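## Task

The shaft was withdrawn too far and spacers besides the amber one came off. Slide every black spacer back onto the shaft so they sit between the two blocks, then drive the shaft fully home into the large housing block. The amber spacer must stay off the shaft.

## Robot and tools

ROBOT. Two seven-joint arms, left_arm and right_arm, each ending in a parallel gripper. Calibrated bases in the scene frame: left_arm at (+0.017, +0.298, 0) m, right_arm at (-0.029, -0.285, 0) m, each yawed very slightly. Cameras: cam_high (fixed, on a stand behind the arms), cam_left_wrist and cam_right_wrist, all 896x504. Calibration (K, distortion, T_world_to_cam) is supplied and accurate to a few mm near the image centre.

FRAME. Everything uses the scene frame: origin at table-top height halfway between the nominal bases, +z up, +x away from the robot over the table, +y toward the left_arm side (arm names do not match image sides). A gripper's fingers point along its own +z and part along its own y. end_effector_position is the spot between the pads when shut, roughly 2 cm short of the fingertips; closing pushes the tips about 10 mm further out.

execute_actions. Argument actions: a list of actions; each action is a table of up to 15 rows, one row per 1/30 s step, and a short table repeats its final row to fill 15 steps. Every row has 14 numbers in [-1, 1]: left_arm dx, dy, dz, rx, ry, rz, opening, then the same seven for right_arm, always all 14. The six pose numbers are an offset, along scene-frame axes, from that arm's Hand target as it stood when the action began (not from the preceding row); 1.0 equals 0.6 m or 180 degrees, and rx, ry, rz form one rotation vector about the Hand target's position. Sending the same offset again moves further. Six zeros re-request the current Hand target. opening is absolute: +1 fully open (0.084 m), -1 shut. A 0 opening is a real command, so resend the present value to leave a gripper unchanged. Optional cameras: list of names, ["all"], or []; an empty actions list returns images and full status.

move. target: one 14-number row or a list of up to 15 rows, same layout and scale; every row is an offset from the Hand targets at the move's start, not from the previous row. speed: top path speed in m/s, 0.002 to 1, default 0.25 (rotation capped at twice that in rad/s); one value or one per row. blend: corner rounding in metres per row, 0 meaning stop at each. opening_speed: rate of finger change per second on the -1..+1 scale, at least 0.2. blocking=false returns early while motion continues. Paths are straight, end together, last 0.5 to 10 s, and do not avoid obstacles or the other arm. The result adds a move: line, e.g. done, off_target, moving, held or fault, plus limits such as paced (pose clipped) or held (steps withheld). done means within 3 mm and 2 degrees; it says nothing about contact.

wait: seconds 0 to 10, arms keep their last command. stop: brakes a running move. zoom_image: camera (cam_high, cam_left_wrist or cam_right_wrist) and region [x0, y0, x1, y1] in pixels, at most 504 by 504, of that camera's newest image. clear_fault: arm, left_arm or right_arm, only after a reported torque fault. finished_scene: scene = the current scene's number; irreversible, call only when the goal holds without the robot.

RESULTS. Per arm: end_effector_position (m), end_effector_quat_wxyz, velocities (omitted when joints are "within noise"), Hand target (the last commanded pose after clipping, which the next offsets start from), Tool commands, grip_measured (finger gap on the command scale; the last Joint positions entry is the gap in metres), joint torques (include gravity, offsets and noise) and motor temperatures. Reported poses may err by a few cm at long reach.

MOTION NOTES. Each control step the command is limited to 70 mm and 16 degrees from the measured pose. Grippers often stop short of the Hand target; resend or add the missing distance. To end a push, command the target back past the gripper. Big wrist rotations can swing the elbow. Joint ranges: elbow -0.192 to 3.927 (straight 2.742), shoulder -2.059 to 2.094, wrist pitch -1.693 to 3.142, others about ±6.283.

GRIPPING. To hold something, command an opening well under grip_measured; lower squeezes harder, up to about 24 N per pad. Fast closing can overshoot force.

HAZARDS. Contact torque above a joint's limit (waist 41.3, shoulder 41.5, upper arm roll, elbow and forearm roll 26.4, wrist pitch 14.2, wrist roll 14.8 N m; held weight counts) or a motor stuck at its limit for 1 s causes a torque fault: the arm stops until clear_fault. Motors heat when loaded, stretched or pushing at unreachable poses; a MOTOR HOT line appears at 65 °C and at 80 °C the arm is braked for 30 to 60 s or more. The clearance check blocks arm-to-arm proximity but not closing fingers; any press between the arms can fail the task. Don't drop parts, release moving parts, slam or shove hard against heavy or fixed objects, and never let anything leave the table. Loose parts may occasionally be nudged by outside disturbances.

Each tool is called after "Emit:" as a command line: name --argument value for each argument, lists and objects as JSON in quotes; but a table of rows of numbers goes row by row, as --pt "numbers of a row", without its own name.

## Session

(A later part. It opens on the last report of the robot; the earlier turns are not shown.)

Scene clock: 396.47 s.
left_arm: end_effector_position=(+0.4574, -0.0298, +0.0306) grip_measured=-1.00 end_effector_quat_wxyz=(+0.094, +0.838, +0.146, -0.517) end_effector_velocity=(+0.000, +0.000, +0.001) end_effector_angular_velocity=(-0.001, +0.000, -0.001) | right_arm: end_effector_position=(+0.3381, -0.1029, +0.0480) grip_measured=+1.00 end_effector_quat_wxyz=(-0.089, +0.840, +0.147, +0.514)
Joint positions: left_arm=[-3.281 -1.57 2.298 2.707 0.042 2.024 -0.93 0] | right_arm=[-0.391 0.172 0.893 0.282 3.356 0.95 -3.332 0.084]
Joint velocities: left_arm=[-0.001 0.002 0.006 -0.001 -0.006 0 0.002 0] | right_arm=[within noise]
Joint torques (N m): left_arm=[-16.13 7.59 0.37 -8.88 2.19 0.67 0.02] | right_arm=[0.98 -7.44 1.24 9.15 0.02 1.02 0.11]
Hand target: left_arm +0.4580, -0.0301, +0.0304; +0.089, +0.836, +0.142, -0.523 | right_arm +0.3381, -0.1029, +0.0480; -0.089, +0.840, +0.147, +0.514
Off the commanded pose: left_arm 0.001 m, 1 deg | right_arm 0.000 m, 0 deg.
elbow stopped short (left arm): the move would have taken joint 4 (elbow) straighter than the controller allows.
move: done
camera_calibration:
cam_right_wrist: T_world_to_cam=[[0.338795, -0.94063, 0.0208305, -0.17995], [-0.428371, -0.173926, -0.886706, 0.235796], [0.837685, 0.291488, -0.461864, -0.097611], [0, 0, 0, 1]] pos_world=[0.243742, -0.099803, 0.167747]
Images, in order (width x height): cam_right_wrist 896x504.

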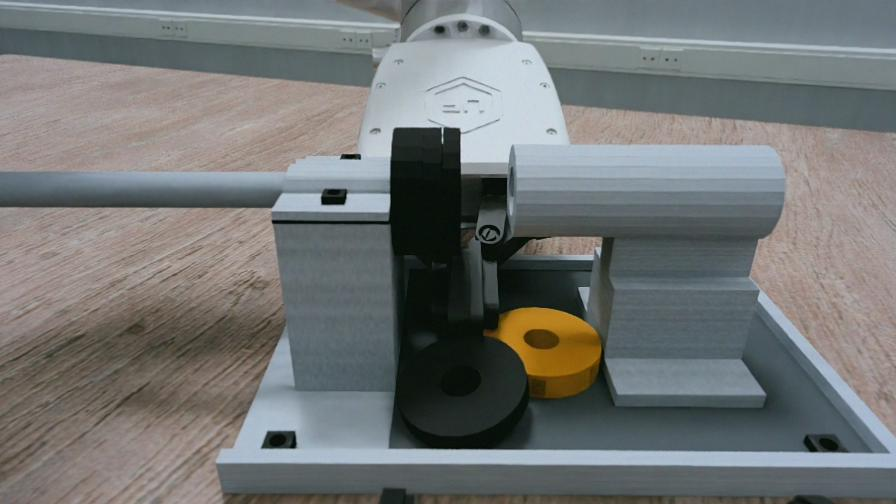

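Emit:
move --pt "0 0 0 0 0 0 -1 0.0278 0.0585 0.0167 0 0 0 0.8" --pt "0 0 0 0 0 0 -1 0.1002 0.084 -0.02 0 0 0 0.8" --speed 0.12 --blend '[0.01,0]' --cameras '["cam_left_wrist","cam_right_wrist"]'

Emit:
zoom_image --camera "cam_right_wrist" --region '[360, 154, 860, 504]'

Scene clock: 423.33 s.
left_arm: end_effector_position=(+0.4574, -0.0299, +0.0306) grip_measured=-1.00 end_effector_quat_wxyz=(+0.094, +0.838, +0.146, -0.517) | right_arm: end_effector_position=(+0.3982, -0.0525, +0.0360) grip_measured=+0.80 end_effector_quat_wxyz=(-0.089, +0.840, +0.147, +0.514)
Joint positions: left_arm=[-3.281 -1.57 2.299 2.707 0.041 2.024 -0.93 0] | right_arm=[-0.31 0.457 0.817 0.536 3.414 0.948 -3.564 0.077]
Joint torques (N m): left_arm=[-16.18 7.52 0.32 -9.52 1.81 0.38 0.09] | right_arm=[1.22 -10.64 4.02 9.87 -0.54 0.93 -0.06]
Hand target: left_arm +0.4573, -0.0299, +0.0305; +0.094, +0.838, +0.146, -0.517 (not the last commanded pose) | right_arm +0.3982, -0.0525, +0.0360; -0.089, +0.840, +0.147, +0.514
Off the commanded pose: left_arm 0.001 m, 1 deg | right_arm 0.000 m, 0 deg.
move: done
camera_calibration:
cam_left_wrist: T_world_to_cam=[[0.328066, -0.944265, 0.0271334, -0.143494], [-0.415537, -0.118456, 0.90183, 0.219387], [-0.848352, -0.307135, -0.431239, 0.522359], [0, 0, 0, 1]] pos_world=[0.581383, 0.0509265, 0.031305]
cam_right_wrist: T_world_to_cam=[[0.338874, -0.940602, 0.0207887, -0.15267], [-0.428356, -0.173923, -0.886714, 0.259663], [0.837661, 0.291579, -0.461851, -0.168179], [0, 0, 0, 1]] pos_world=[0.303842, -0.0494031, 0.155747]
Images, in order (width x height): cam_left_wrist 896x504, cam_right_wrist 896x504.

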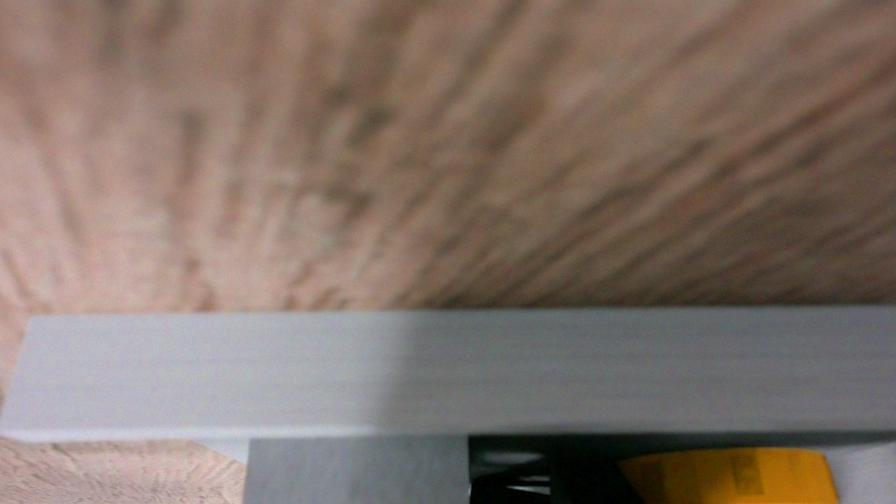

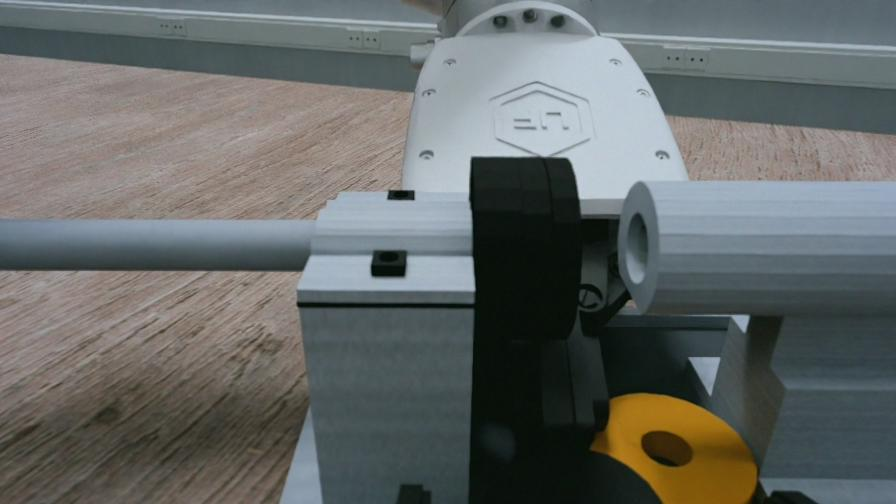

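Scaled by 1.008 from the camera's 896x504 image, which has a finer 1280x720 frame.

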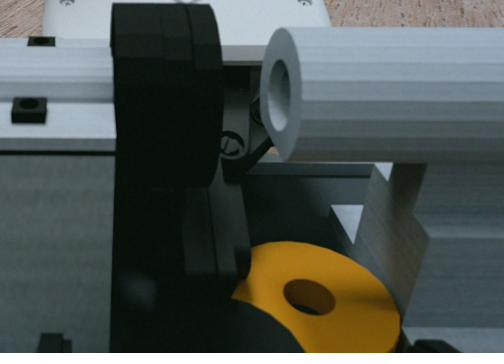

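Emit:
move --target '[0,0,0,0,0,0,-1,0.0177,0.0097,-0.0142,0,0,0,0.8]' --speed 0.05 --cameras '["cam_high","cam_right_wrist"]'

Emit:
zoom_image --camera "cam_high" --region '[360, 230, 520, 350]'

Scene clock: 434.73 s.
left_arm: end_effector_position=(+0.4574, -0.0299, +0.0306) grip_measured=-1.00 end_effector_quat_wxyz=(+0.094, +0.838, +0.146, -0.517) | right_arm: end_effector_position=(+0.4089, -0.0467, +0.0276) grip_measured=+0.80 end_effector_quat_wxyz=(-0.089, +0.840, +0.147, +0.515)
Joint positions: left_arm=[-3.281 -1.57 2.299 2.707 0.041 2.024 -0.93 0] | right_arm=[-0.288 0.52 0.788 0.582 3.404 0.961 -3.595 0.077]
Joint torques (N m): left_arm=[-16.25 7.67 0.33 -9.55 1.87 0.36 0.08] | right_arm=[3.02 0.1 -0.07 13.83 -0.48 -3.45 2.31]
Hand target: left_arm +0.4573, -0.0299, +0.0305; +0.094, +0.838, +0.146, -0.517 | right_arm +0.4089, -0.0466, +0.0275; -0.089, +0.840, +0.147, +0.514
Off the commanded pose: left_arm 0.000 m, 0 deg | right_arm 0.000 m, 0 deg.
move: done
camera_calibration:
cam_right_wrist: T_world_to_cam=[[0.338837, -0.940608, 0.021097, -0.150667], [-0.427911, -0.17404, -0.886906, 0.257647], [0.837903, 0.291489, -0.461468, -0.182766], [0, 0, 0, 1]] pos_world=[0.314442, -0.0436032, 0.147346]
Images, in order (width x height): cam_high 896x504, cam_right_wrist 896x504.

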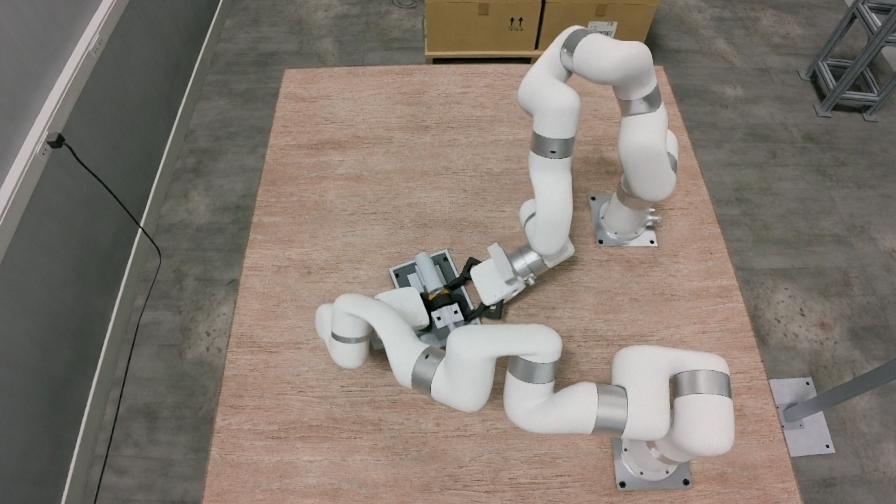

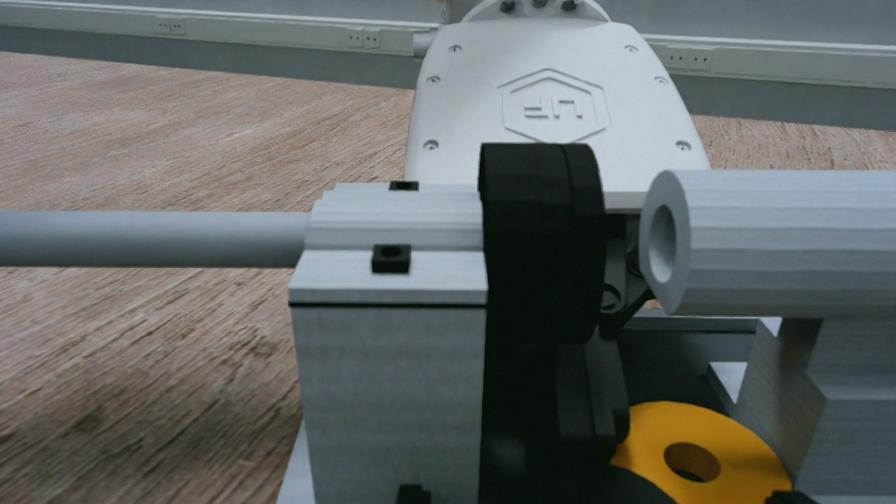

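Scaled by 3.150 from the camera's 896x504 image, which has a finer 1280x720 frame.

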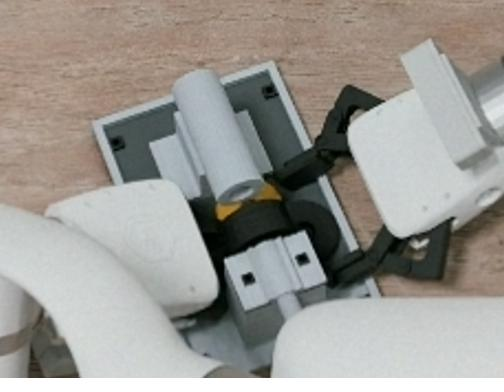

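Emit:
move --pt "0 0 0 0 0 0 -1 -0.0127 -0.0045 0.0292 0 0 0 0.5" --pt "0 0 0 0 0 0 -1 -0.0192 -0.0315 0.0292 0 0 0 0.5" --pt "0 0 0 0 0 0 -1 -0.0192 -0.0315 0.0025 0 0 0 0.5" --speed 0.06 --blend '[0.003,0.003,0]' --cameras '["cam_high","cam_right_wrist"]'

Emit:
zoom_image --camera "cam_high" --region '[400, 250, 500, 340]'

Scene clock: 481.37 s.
left_arm: end_effector_position=(+0.4574, -0.0299, +0.0306) grip_measured=-1.00 end_effector_quat_wxyz=(+0.094, +0.838, +0.146, -0.517) | right_arm: end_effector_position=(+0.3984, -0.0655, +0.0299) grip_measured=+0.50 end_effector_quat_wxyz=(-0.089, +0.839, +0.146, +0.516)
Joint positions: left_arm=[-3.281 -1.57 2.299 2.707 0.041 2.024 -0.93 0] | right_arm=[-0.33 0.468 0.795 0.519 3.363 0.968 -3.549 0.065]
Joint torques (N m): left_arm=[-16.43 7.62 0.37 -9.56 1.82 0.48 0.13] | right_arm=[-2 3.96 -5.84 -17.42 3.23 -9.51 0.54]
Hand target: left_arm +0.4573, -0.0299, +0.0305; +0.094, +0.838, +0.146, -0.517 | right_arm +0.3973, -0.0655, +0.0290; -0.089, +0.840, +0.147, +0.514
Off the commanded pose: left_arm 0.000 m, 0 deg | right_arm 0.001 m, 0 deg.
move: done
camera_calibration:
cam_right_wrist: T_world_to_cam=[[0.337521, -0.941074, 0.0214469, -0.164377], [-0.42488, -0.172637, -0.888636, 0.250818], [0.839974, 0.290821, -0.458112, -0.168453], [0, 0, 0, 1]] pos_world=[0.303544, -0.0624007, 0.149241]
Images, in order (width x height): cam_high 896x504, cam_right_wrist 896x504.

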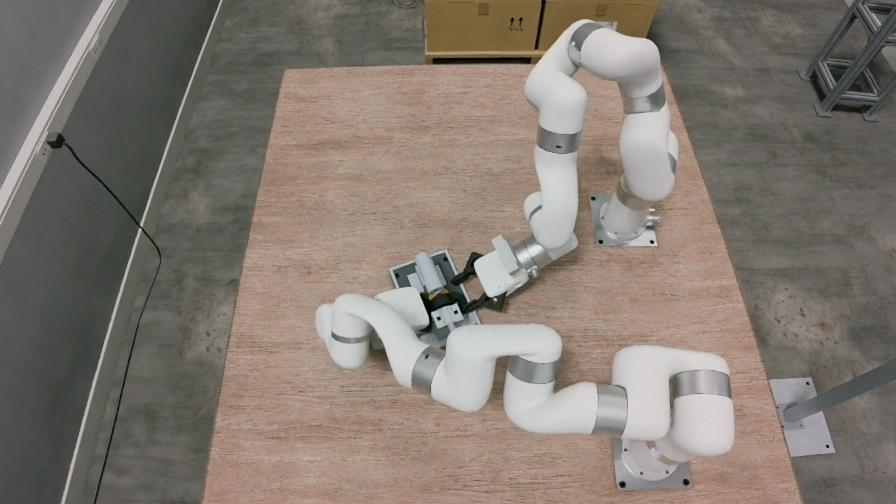

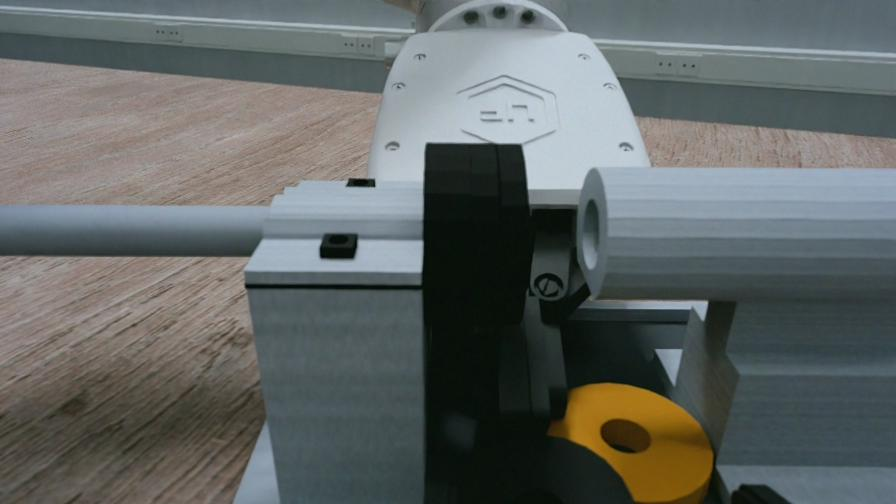

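Scaled by 5.040 from the camera's 896x504 image, which has a finer 1280x720 frame.

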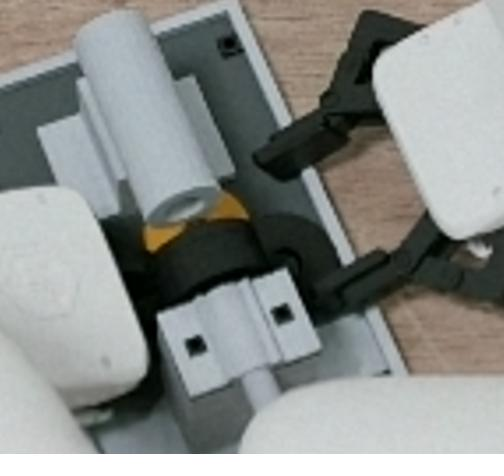

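Emit:
move --target '[0,0,0,0,0,0,-1,0,0,0.0167,0,0,0,0.5]' --speed 0.06 --cameras '["cam_high","cam_right_wrist"]'

Emit:
zoom_image --camera "cam_high" --region '[400, 250, 500, 340]'

Emit:
zoom_image --camera "cam_right_wrist" --region '[360, 254, 760, 504]'

Scene clock: 490.03 s.
left_arm: end_effector_position=(+0.4574, -0.0299, +0.0306) grip_measured=-1.00 end_effector_quat_wxyz=(+0.094, +0.838, +0.146, -0.517) | right_arm: end_effector_position=(+0.3973, -0.0655, +0.0390) grip_measured=+0.49 end_effector_quat_wxyz=(-0.089, +0.840, +0.147, +0.514)
Joint positions: left_arm=[-3.281 -1.57 2.299 2.707 0.041 2.024 -0.93 0] | right_arm=[-0.344 0.422 0.819 0.512 3.379 0.93 -3.533 0.065]
Joint torques (N m): left_arm=[-16.28 7.58 0.26 -9.55 1.9 0.58 0.09] | right_arm=[-0.49 -11.11 4.24 9.82 -0.15 0.79 0.27]
Hand target: left_arm +0.4573, -0.0299, +0.0305; +0.094, +0.838, +0.146, -0.517 | right_arm +0.3973, -0.0655, +0.0390; -0.089, +0.840, +0.147, +0.514
Off the commanded pose: left_arm 0.000 m, 0 deg | right_arm 0.000 m, 0 deg.
move: done
camera_calibration:
cam_right_wrist: T_world_to_cam=[[0.338877, -0.940603, 0.0207123, -0.164739], [-0.428489, -0.173899, -0.886654, 0.259692], [0.837591, 0.291592, -0.461969, -0.162179], [0, 0, 0, 1]] pos_world=[0.302942, -0.0625031, 0.158747]
Images, in order (width x height): cam_high 896x504, cam_right_wrist 896x504.

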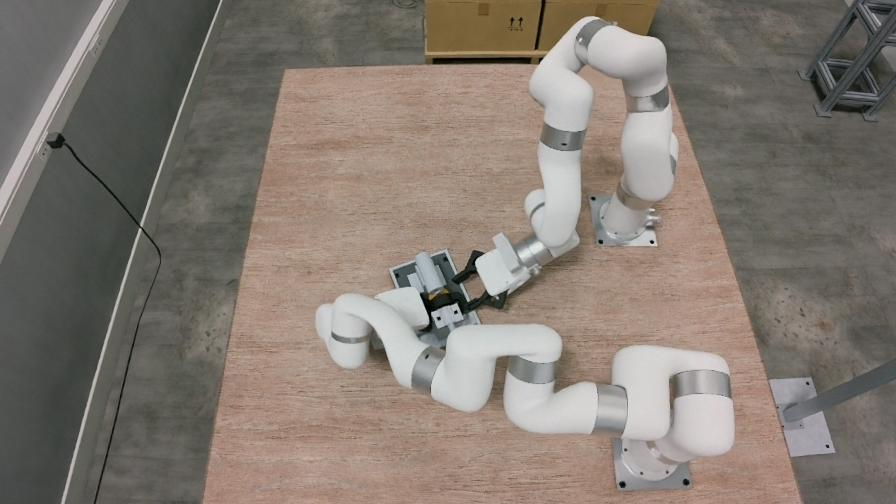

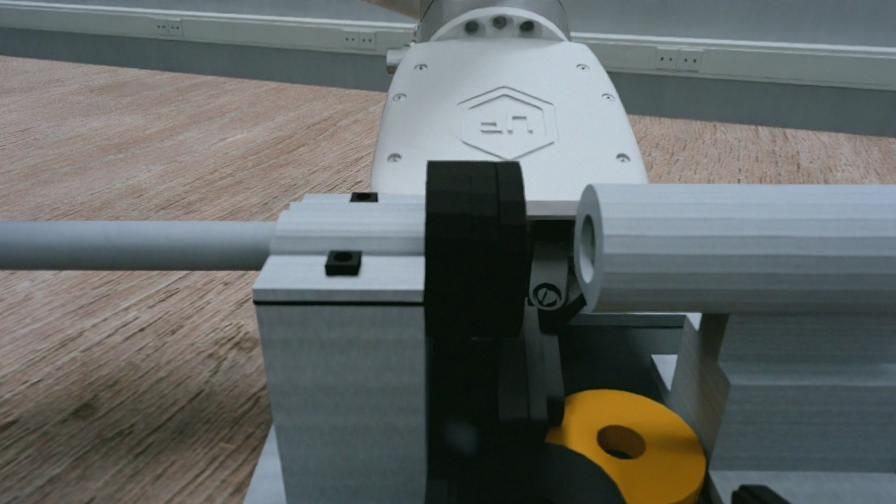

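Scaled by 5.040 from the camera's 896x504 image, which has a finer 1280x720 frame.

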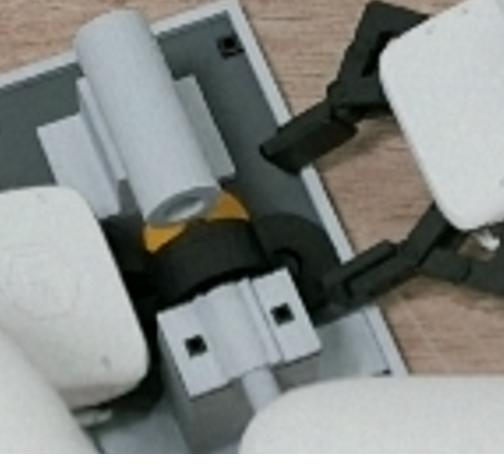

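Scaled by 1.260 from the camera's 896x504 image, which has a finer 1280x720 frame.

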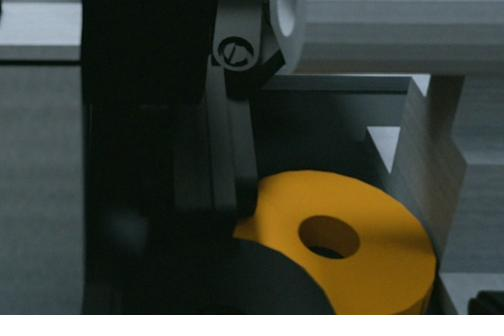

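Emit:
move --target '[0,0,0,0,0,0,-1,0.0047,0.0017,0.0183,-0.0321,0.0918,0,0.5]' --speed 0.12 --cameras '["cam_high","cam_right_wrist"]'

Emit:
zoom_image --camera "cam_right_wrist" --region '[360, 204, 860, 504]'

Scene clock: 505.27 s.
left_arm: end_effector_position=(+0.4573, -0.0299, +0.0306) grip_measured=-1.00 end_effector_quat_wxyz=(+0.094, +0.838, +0.146, -0.517) | right_arm: end_effector_position=(+0.4001, -0.0645, +0.0500) grip_measured=+0.49 end_effector_quat_wxyz=(-0.067, +0.909, +0.158, +0.380)
Joint positions: left_arm=[-3.281 -1.57 2.299 2.707 0.041 2.024 -0.93 0] | right_arm=[-0.335 0.32 0.782 0.703 3.673 0.387 -3.763 0.065]
Joint torques (N m): left_arm=[-16.58 7.57 0.33 -9.45 1.92 0.53 0.17] | right_arm=[1.42 -11.82 2.97 13.11 0.27 -0.04 -0.04]
Hand target: left_arm +0.4573, -0.0299, +0.0305; +0.094, +0.838, +0.146, -0.517 | right_arm +0.4002, -0.0645, +0.0500; -0.067, +0.909, +0.158, +0.380
Off the commanded pose: left_arm 0.000 m, 0 deg | right_arm 0.000 m, 0 deg.
move: done
camera_calibration:
cam_right_wrist: T_world_to_cam=[[0.344322, -0.938698, 0.0169866, -0.166809], [-0.659944, -0.254862, -0.706767, 0.349215], [0.66777, 0.232145, -0.707242, -0.0833743], [0, 0, 0, 1]] pos_world=[0.343573, -0.048227, 0.190681]
Images, in order (width x height): cam_high 896x504, cam_right_wrist 896x504.

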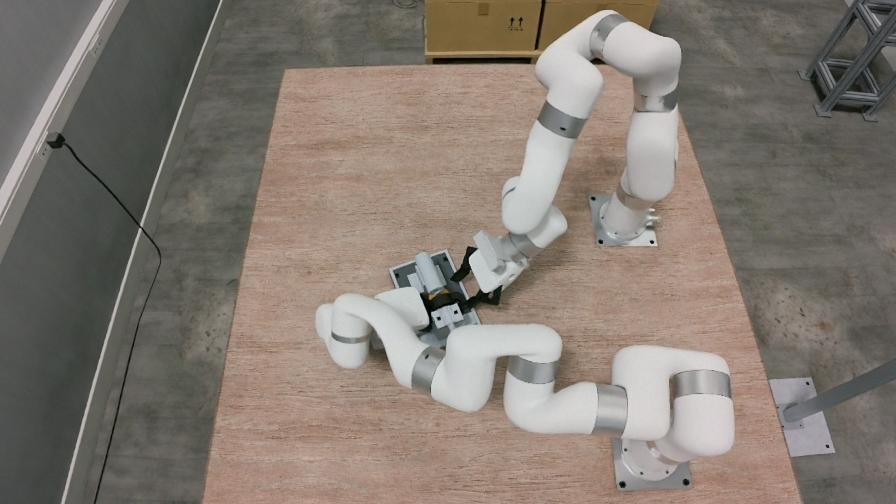

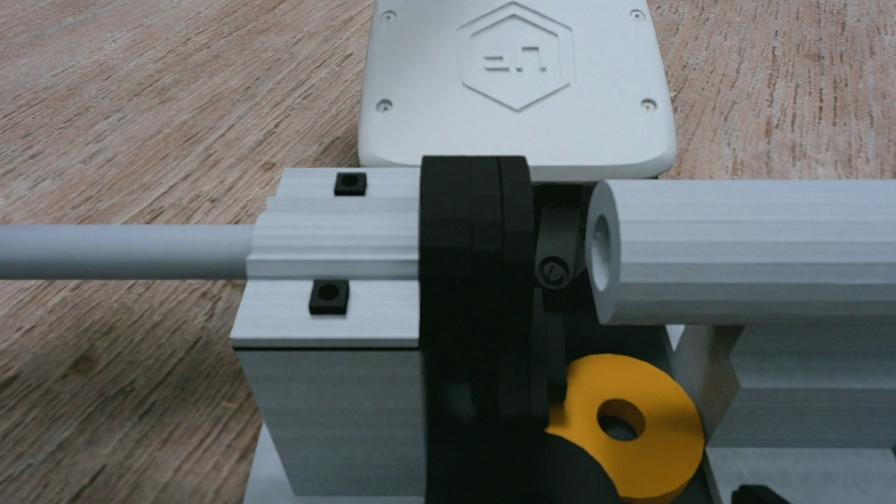

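Scaled by 1.008 from the camera's 896x504 image, which has a finer 1280x720 frame.

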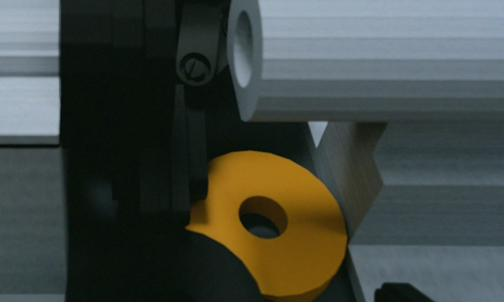

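Emit:
move --target '[0,0,0,0,0,0,-1,0,0,-0.03,0,0,0,0.5]' --speed 0.05 --cameras '["cam_high"]'

Emit:
zoom_image --camera "cam_high" --region '[400, 250, 500, 340]'

Scene clock: 511.47 s.
left_arm: end_effector_position=(+0.4573, -0.0299, +0.0306) grip_measured=-1.00 end_effector_quat_wxyz=(+0.094, +0.838, +0.146, -0.517) | right_arm: end_effector_position=(+0.4004, -0.0645, +0.0322) grip_measured=+0.49 end_effector_quat_wxyz=(-0.067, +0.909, +0.158, +0.381)
Joint positions: left_arm=[-3.281 -1.57 2.299 2.707 0.041 2.024 -0.93 0] | right_arm=[-0.321 0.387 0.766 0.704 3.647 0.447 -3.768 0.065]
Joint torques (N m): left_arm=[-16.59 7.48 0.29 -9.46 1.8 0.54 0.11] | right_arm=[0.29 -2.36 -0.02 -9.06 1.06 -5.46 1.06]
Hand target: left_arm +0.4573, -0.0299, +0.0305; +0.094, +0.838, +0.146, -0.517 | right_arm +0.4002, -0.0645, +0.0320; -0.067, +0.909, +0.158, +0.380
Off the commanded pose: left_arm 0.000 m, 0 deg | right_arm 0.000 m, 0 deg.
move: done
Images, in order (width x height): cam_high 896x504.

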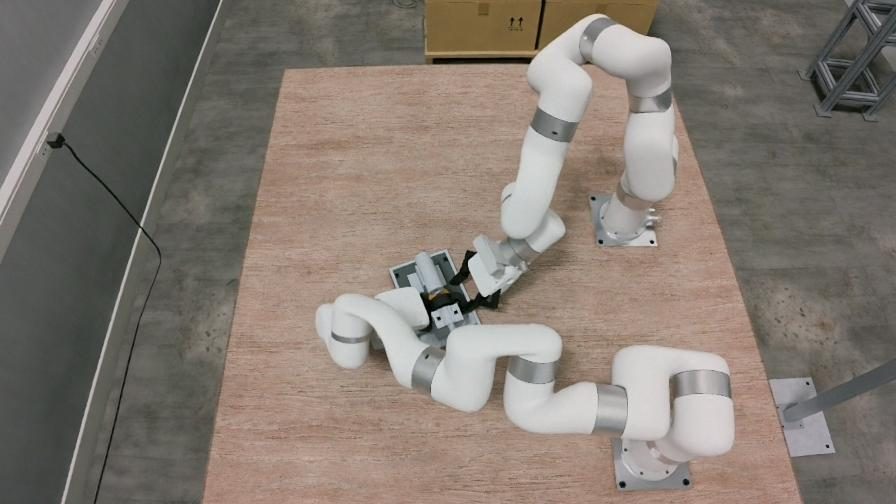

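Scaled by 5.040 from the camera's 896x504 image, which has a finer 1280x720 frame.

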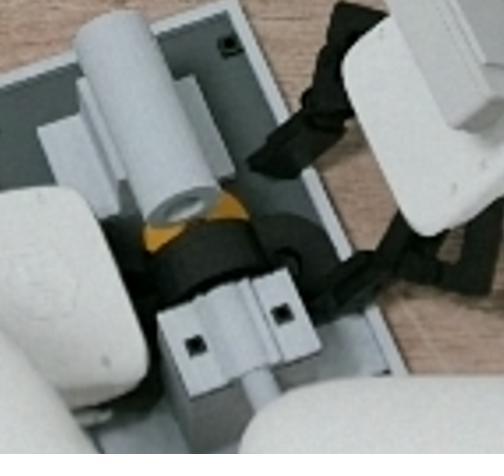

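Emit:
move --pt "0 0 0 0 0 0 -1 -0.0079 -0.0028 0.0117 0 0 0 0.5" --pt "0 0 0 0 0 0 -1 -0.0079 -0.0028 -0.0017 0 0 0 0.5" --speed 0.04 --blend '[0.002,0]' --cameras '["cam_high"]'

Emit:
zoom_image --camera "cam_high" --region '[400, 250, 500, 340]'

Scene clock: 525.20 s.
left_arm: end_effector_position=(+0.4573, -0.0299, +0.0306) grip_measured=-1.00 end_effector_quat_wxyz=(+0.094, +0.838, +0.146, -0.517) | right_arm: end_effector_position=(+0.4225, -0.0606, +0.0512) grip_measured=+0.49 end_effector_quat_wxyz=(-0.069, +0.899, +0.150, +0.405)
Joint positions: left_arm=[-3.281 -1.57 2.299 2.707 0.041 2.024 -0.93 0] | right_arm=[-0.327 0.373 0.774 0.741 3.639 0.452 -3.753 0.065]
Joint torques (N m): left_arm=[-16.55 7.54 0.33 -9.49 1.9 0.5 0.14] | right_arm=[-0.02 -11.61 3.51 12.91 0.3 -0.01 0.27]
Hand target: left_arm +0.4573, -0.0299, +0.0305; +0.094, +0.838, +0.146, -0.517 | right_arm +0.4225, -0.0606, +0.0512; -0.069, +0.899, +0.150, +0.405 (not the last commanded pose)
Tool commands: left_gripper/opening=-1.0 right_gripper/opening=+0.5
Off the commanded pose: left_arm 0.000 m, 0 deg | right_arm 0.034 m, 3 deg.
TORQUE FAULT: the external load on joint 4 (elbow) of the right arm reached its load limit, and that arm stopped. The contact can be on any part of that arm beyond that joint, not only on its tool. A torque fault puts only its own arm into a fault stop. That arm's remaining commands of this call were not run. The hold on joint 4 (elbow) of that arm was moved back by the arm itself, up to 3 degrees, as the stop began. That arm is still stopped at the end of this call. While its stop runs, that arm, its gripper or tool too, takes no new command.
CLEAR FAULT: the right arm stays stopped (state 4) until you call clear_fault(arm="right_arm").
End effector pose when the fault began: right_arm: position (+0.3966, -0.0660, +0.0330), quat_wxyz (-0.066, +0.908, +0.158, +0.382)
Joint positions when the fault began: right_arm=[-0.327 0.373 0.774 0.688 3.639 0.452 -3.753 0.065]
move: fault (right_arm)
Images, in order (width x height): cam_high 896x504.

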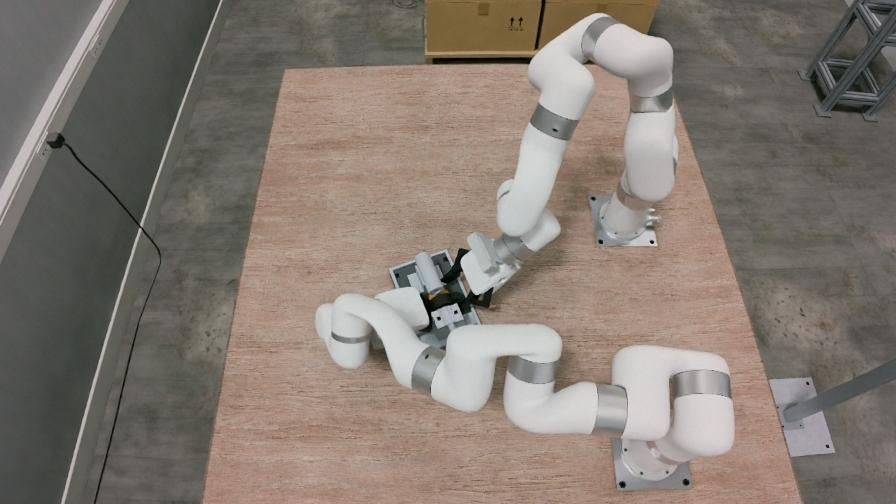

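Scaled by 5.040 from the camera's 896x504 image, which has a finer 1280x720 frame.

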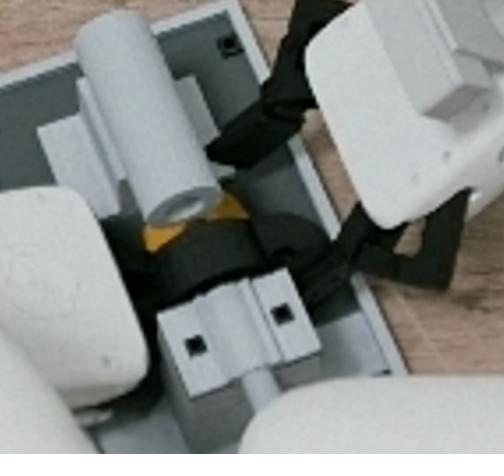

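Emit:
clear_fault --arm "right_arm"

Emit:
move --target '[0,0,0,0,0,0,-1,-0.055,-0.0194,0.04,-0.01,0.048,0.004,0.5]' --speed 0.1 --cameras '["all"]'

Emit:
zoom_image --camera "cam_high" --region '[390, 240, 500, 340]'

Scene clock: 533.13 s.
left_arm: end_effector_position=(+0.4573, -0.0299, +0.0306) grip_measured=-1.00 end_effector_quat_wxyz=(+0.094, +0.838, +0.146, -0.517) | right_arm: end_effector_position=(+0.4225, -0.0606, +0.0512) grip_measured=+0.49 end_effector_quat_wxyz=(-0.069, +0.899, +0.150, +0.405)
Joint positions: left_arm=[-3.281 -1.57 2.299 2.707 0.041 2.024 -0.93 0] | right_arm=[-0.327 0.373 0.774 0.741 3.639 0.452 -3.753 0.065]
Joint torques (N m): left_arm=[-16.45 7.53 0.18 -9.48 1.81 0.48 0.14] | right_arm=[0.16 -11.64 3.48 12.62 0.13 0 0.26]
Hand target: left_arm +0.4573, -0.0299, +0.0305; +0.094, +0.838, +0.146, -0.517 | right_arm +0.4225, -0.0606, +0.0512; -0.069, +0.899, +0.150, +0.405 (not the last commanded pose)
Tool commands: left_gripper/opening=-1.0 right_gripper/opening=+0.5
Off the commanded pose: left_arm 0.000 m, 0 deg | right_arm 0.034 m, 3 deg.
TORQUE FAULT, CONTINUED: the right arm's stop, for the torque fault of joint 4 (elbow) that an earlier result reported, is over. The call counts as one of the actions that you can send in this scene. The hold on joint 4 (elbow) of that arm was moved back by the arm itself, up to 3 degrees, as the stop began. That arm's target is now where it stood when the stop ended, not its last command. That arm's gripper keeps its grip as last carried out, and that arm accepts commands again: back off and push less far.
CLEAR FAULT: your call cleared the right arm's torque fault. If a joint's load stays at its limit, that arm stops again at once.

Scene clock: 534.43 s.
left_arm: end_effector_position=(+0.4573, -0.0299, +0.0306) grip_measured=-1.00 end_effector_quat_wxyz=(+0.094, +0.838, +0.146, -0.517) | right_arm: end_effector_position=(+0.3895, -0.0722, +0.0752) grip_measured=+0.49 end_effector_quat_wxyz=(-0.068, +0.927, +0.157, +0.333)
Joint positions: left_arm=[-3.281 -1.57 2.299 2.707 0.041 2.024 -0.93 0] | right_arm=[-0.341 0.204 0.74 0.727 3.835 0.161 -3.885 0.065]
Joint torques (N m): left_arm=[-16.59 7.54 0.26 -9.42 1.87 0.49 0.17] | right_arm=[1.32 -11.12 1.84 13.7 0.5 -0.46 -0.12]
Hand target: left_arm +0.4573, -0.0299, +0.0305; +0.094, +0.838, +0.146, -0.517 | right_arm +0.3895, -0.0722, +0.0752; -0.068, +0.927, +0.157, +0.333
Off the commanded pose: left_arm 0.000 m, 0 deg | right_arm 0.000 m, 0 deg.
move: done
camera_calibration:
cam_left_wrist: T_world_to_cam=[[0.328066, -0.944265, 0.0271334, -0.143494], [-0.415537, -0.118456, 0.90183, 0.219387], [-0.848352, -0.307135, -0.431239, 0.522359], [0, 0, 0, 1]] pos_world=[0.581383, 0.0509265, 0.031305]
cam_right_wrist: T_world_to_cam=[[0.343428, -0.939165, -0.00509155, -0.168845], [-0.727261, -0.262502, -0.634179, 0.378171], [0.594263, 0.221498, -0.773169, -0.0238354], [0, 0, 0, 1]] pos_world=[0.34718, -0.0540237, 0.22054]

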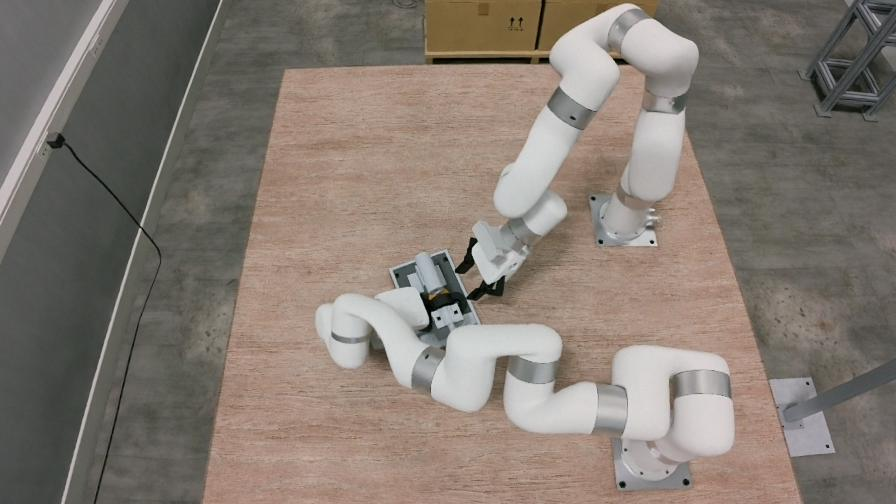

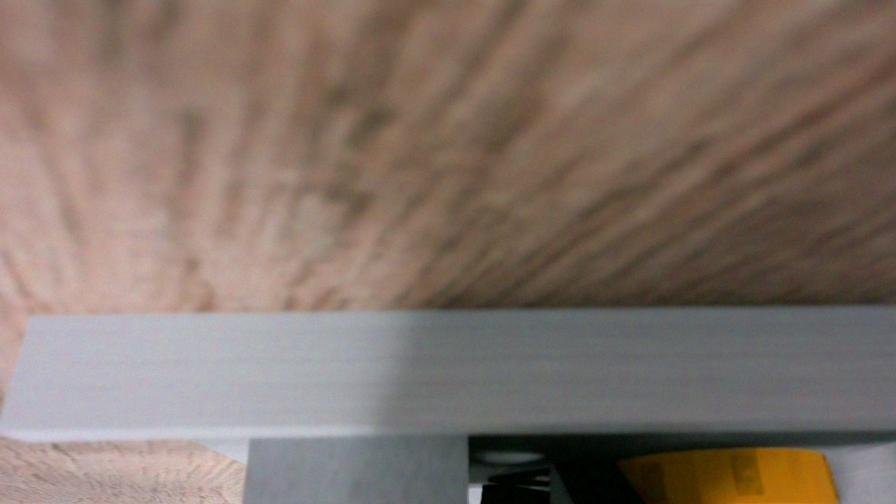

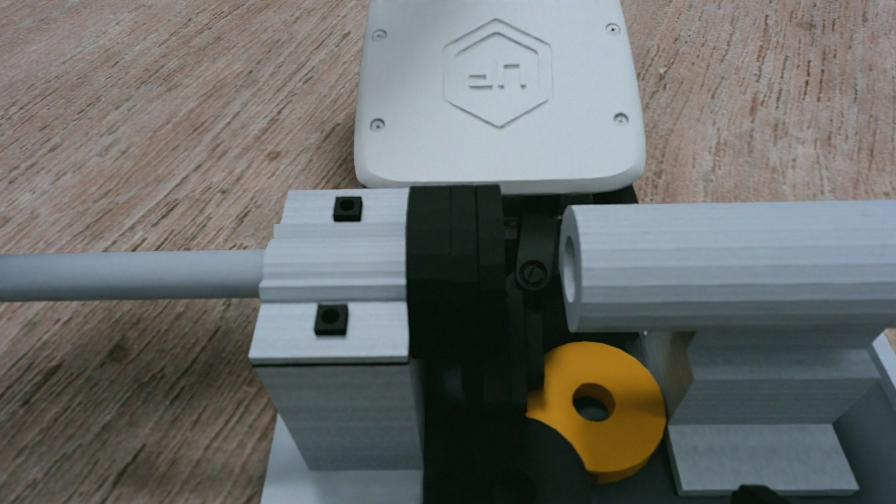

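Scaled by 4.582 from the camera's 896x504 image, which has a finer 1280x720 frame.

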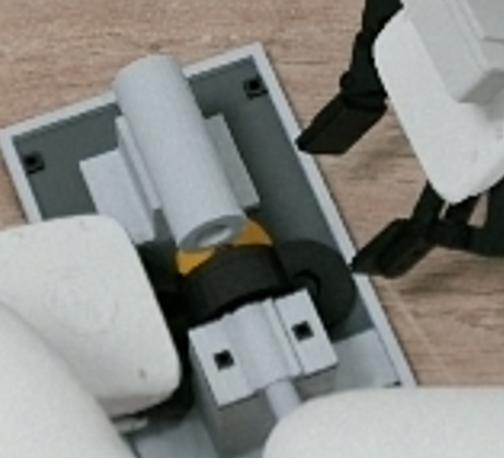

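Emit:
move --pt "0.045 0.016 0 0.0239 -0.0682 0 -1 0 0 0 0 0 0 0.5" --pt "0.072 0.0245 0.0992 0.0239 -0.0682 0 -1 0 0 0 0 0 0 0.5" --speed 0.1 --blend '[0.01,0]' --cameras '["cam_left_wrist"]'

Emit:
zoom_image --camera "cam_left_wrist" --region '[400, 200, 750, 504]'

Scene clock: 575.23 s.
left_arm: end_effector_position=(+0.5003, -0.0151, +0.0900) grip_measured=-1.00 end_effector_quat_wxyz=(+0.078, +0.892, +0.155, -0.418) | right_arm: end_effector_position=(+0.3895, -0.0722, +0.0752) grip_measured=+0.49 end_effector_quat_wxyz=(-0.068, +0.927, +0.157, +0.333)
Joint positions: left_arm=[-3.256 -1.382 2.334 2.642 0.116 1.975 -0.936 0] | right_arm=[-0.341 0.204 0.74 0.727 3.835 0.161 -3.885 0.065]
Joint torques (N m): left_arm=[-6.83 27.67 -7.89 7.52 -2.2 0.89 0.08] | right_arm=[1.42 -11.18 1.84 14.19 0.39 -0.49 -0.05]
Hand target: left_arm +0.5005, -0.0152, +0.0900; +0.078, +0.892, +0.155, -0.418 | right_arm +0.3895, -0.0722, +0.0752; -0.068, +0.927, +0.157, +0.333
Off the commanded pose: left_arm 0.000 m, 0 deg | right_arm 0.000 m, 0 deg.
move: done
camera_calibration:
cam_left_wrist: T_world_to_cam=[[0.32305, -0.946012, 0.0264677, -0.142769], [-0.597206, -0.182083, 0.781147, 0.286117], [-0.734155, -0.268156, -0.623786, 0.549779], [0, 0, 0, 1]] pos_world=[0.620615, 0.0644619, 0.123224]
Images, in order (width x height): cam_left_wrist 896x504.

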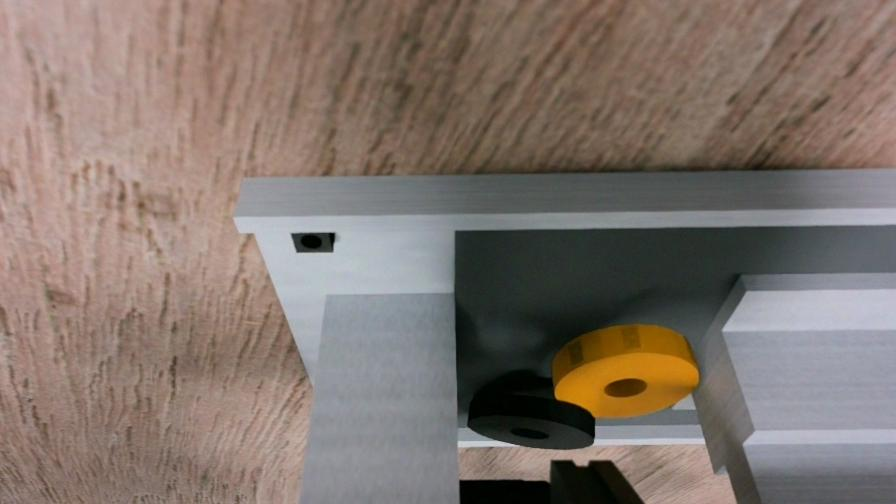

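Scaled by 1.440 from the camera's 896x504 image, which has a finer 1280x720 frame.

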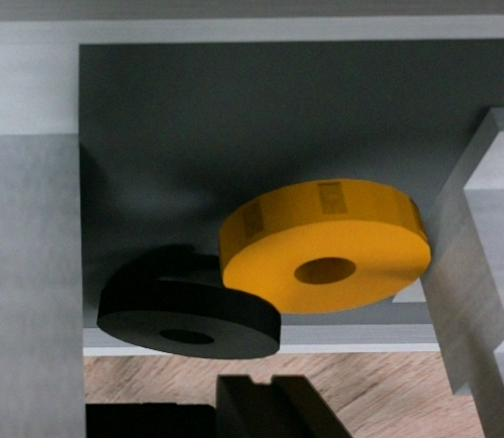

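Emit:
move --target '[0,0,0,0,0,0,-1,-0.0323,-0.0155,-0.0253,0.0095,-0.0273,0,-0.19]' --speed 0.1 --cameras '["cam_left_wrist","cam_right_wrist"]'

Emit:
zoom_image --camera "cam_right_wrist" --region '[380, 300, 720, 504]'

Emit:
zoom_image --camera "cam_left_wrist" --region '[430, 300, 750, 504]'

Scene clock: 610.67 s.
left_arm: end_effector_position=(+0.5003, -0.0151, +0.0900) grip_measured=-1.00 end_effector_quat_wxyz=(+0.079, +0.892, +0.155, -0.418) | right_arm: end_effector_position=(+0.3701, -0.0815, +0.0600) grip_measured=-0.20 end_effector_quat_wxyz=(-0.075, +0.911, +0.154, +0.375)
Joint positions: left_arm=[-3.256 -1.382 2.334 2.642 0.116 1.975 -0.936 0] | right_arm=[-0.427 0.181 0.873 0.607 3.561 0.33 -3.574 0.035]
Joint torques (N m): left_arm=[-4.89 28.63 -7.84 7.71 -2.12 0.77 0.11] | right_arm=[-0.56 -9.39 2.33 12.63 -0.23 0.17 0.3]
Hand target: left_arm +0.5003, -0.0151, +0.0900; +0.079, +0.892, +0.155, -0.418 | right_arm +0.3701, -0.0815, +0.0600; -0.075, +0.911, +0.154, +0.375
Off the commanded pose: left_arm 0.000 m, 0 deg | right_arm 0.000 m, 0 deg.
move: done
camera_calibration:
cam_left_wrist: T_world_to_cam=[[0.323176, -0.945968, 0.0264998, -0.14276], [-0.597275, -0.18217, 0.781074, 0.286192], [-0.734043, -0.268252, -0.623876, 0.549753], [0, 0, 0, 1]] pos_world=[0.620615, 0.0645615, 0.123224]
cam_right_wrist: T_world_to_cam=[[0.34376, -0.939051, -0.00353094, -0.17118], [-0.669917, -0.2426, -0.701682, 0.336561], [0.658058, 0.243576, -0.712482, -0.0475043], [0, 0, 0, 1]] pos_world=[0.315573, -0.0675258, 0.201708]
Images, in order (width x height): cam_left_wrist 896x504, cam_right_wrist 896x504.

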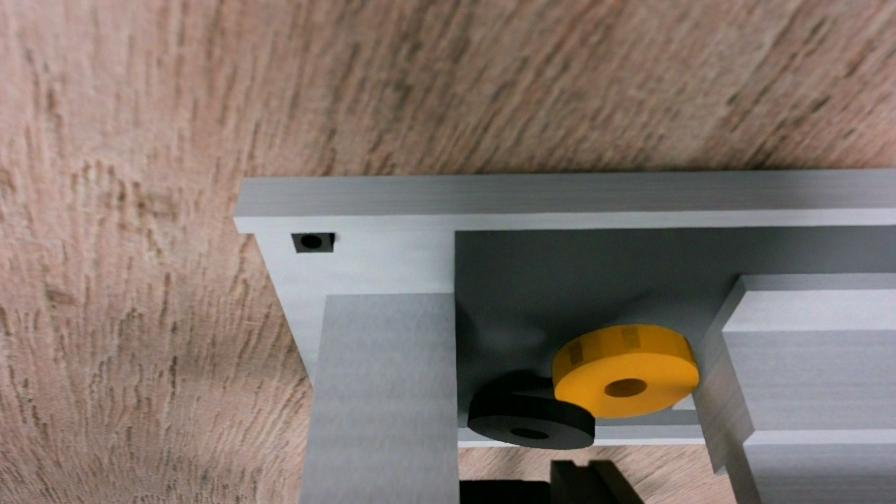

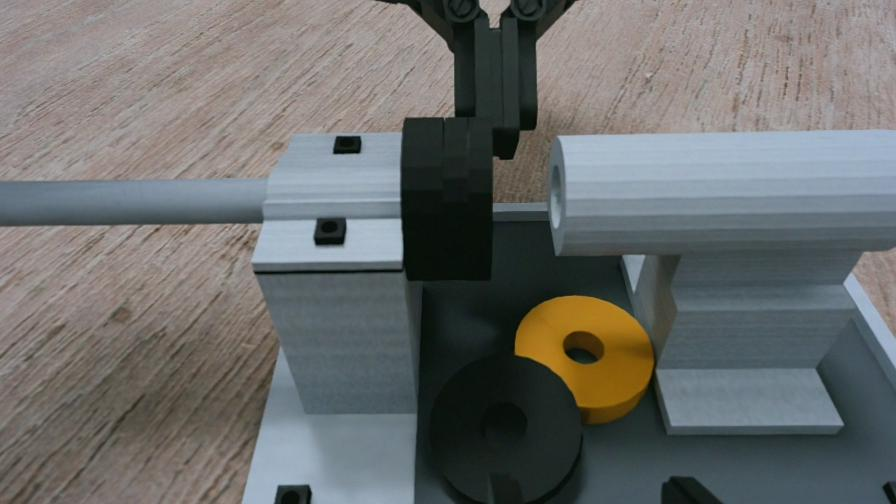

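Scaled by 1.482 from the camera's 896x504 image, which has a finer 1280x720 frame.

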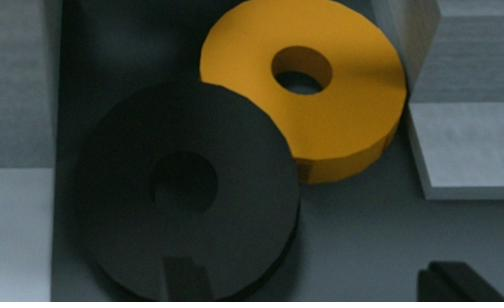

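Scaled by 1.575 from the camera's 896x504 image, which has a finer 1280x720 frame.

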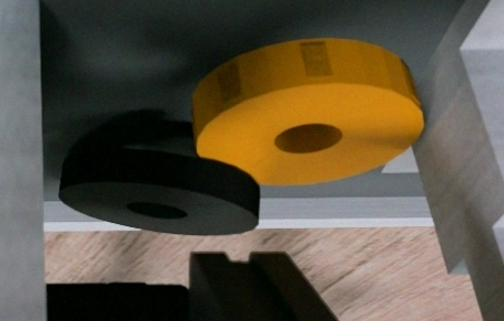

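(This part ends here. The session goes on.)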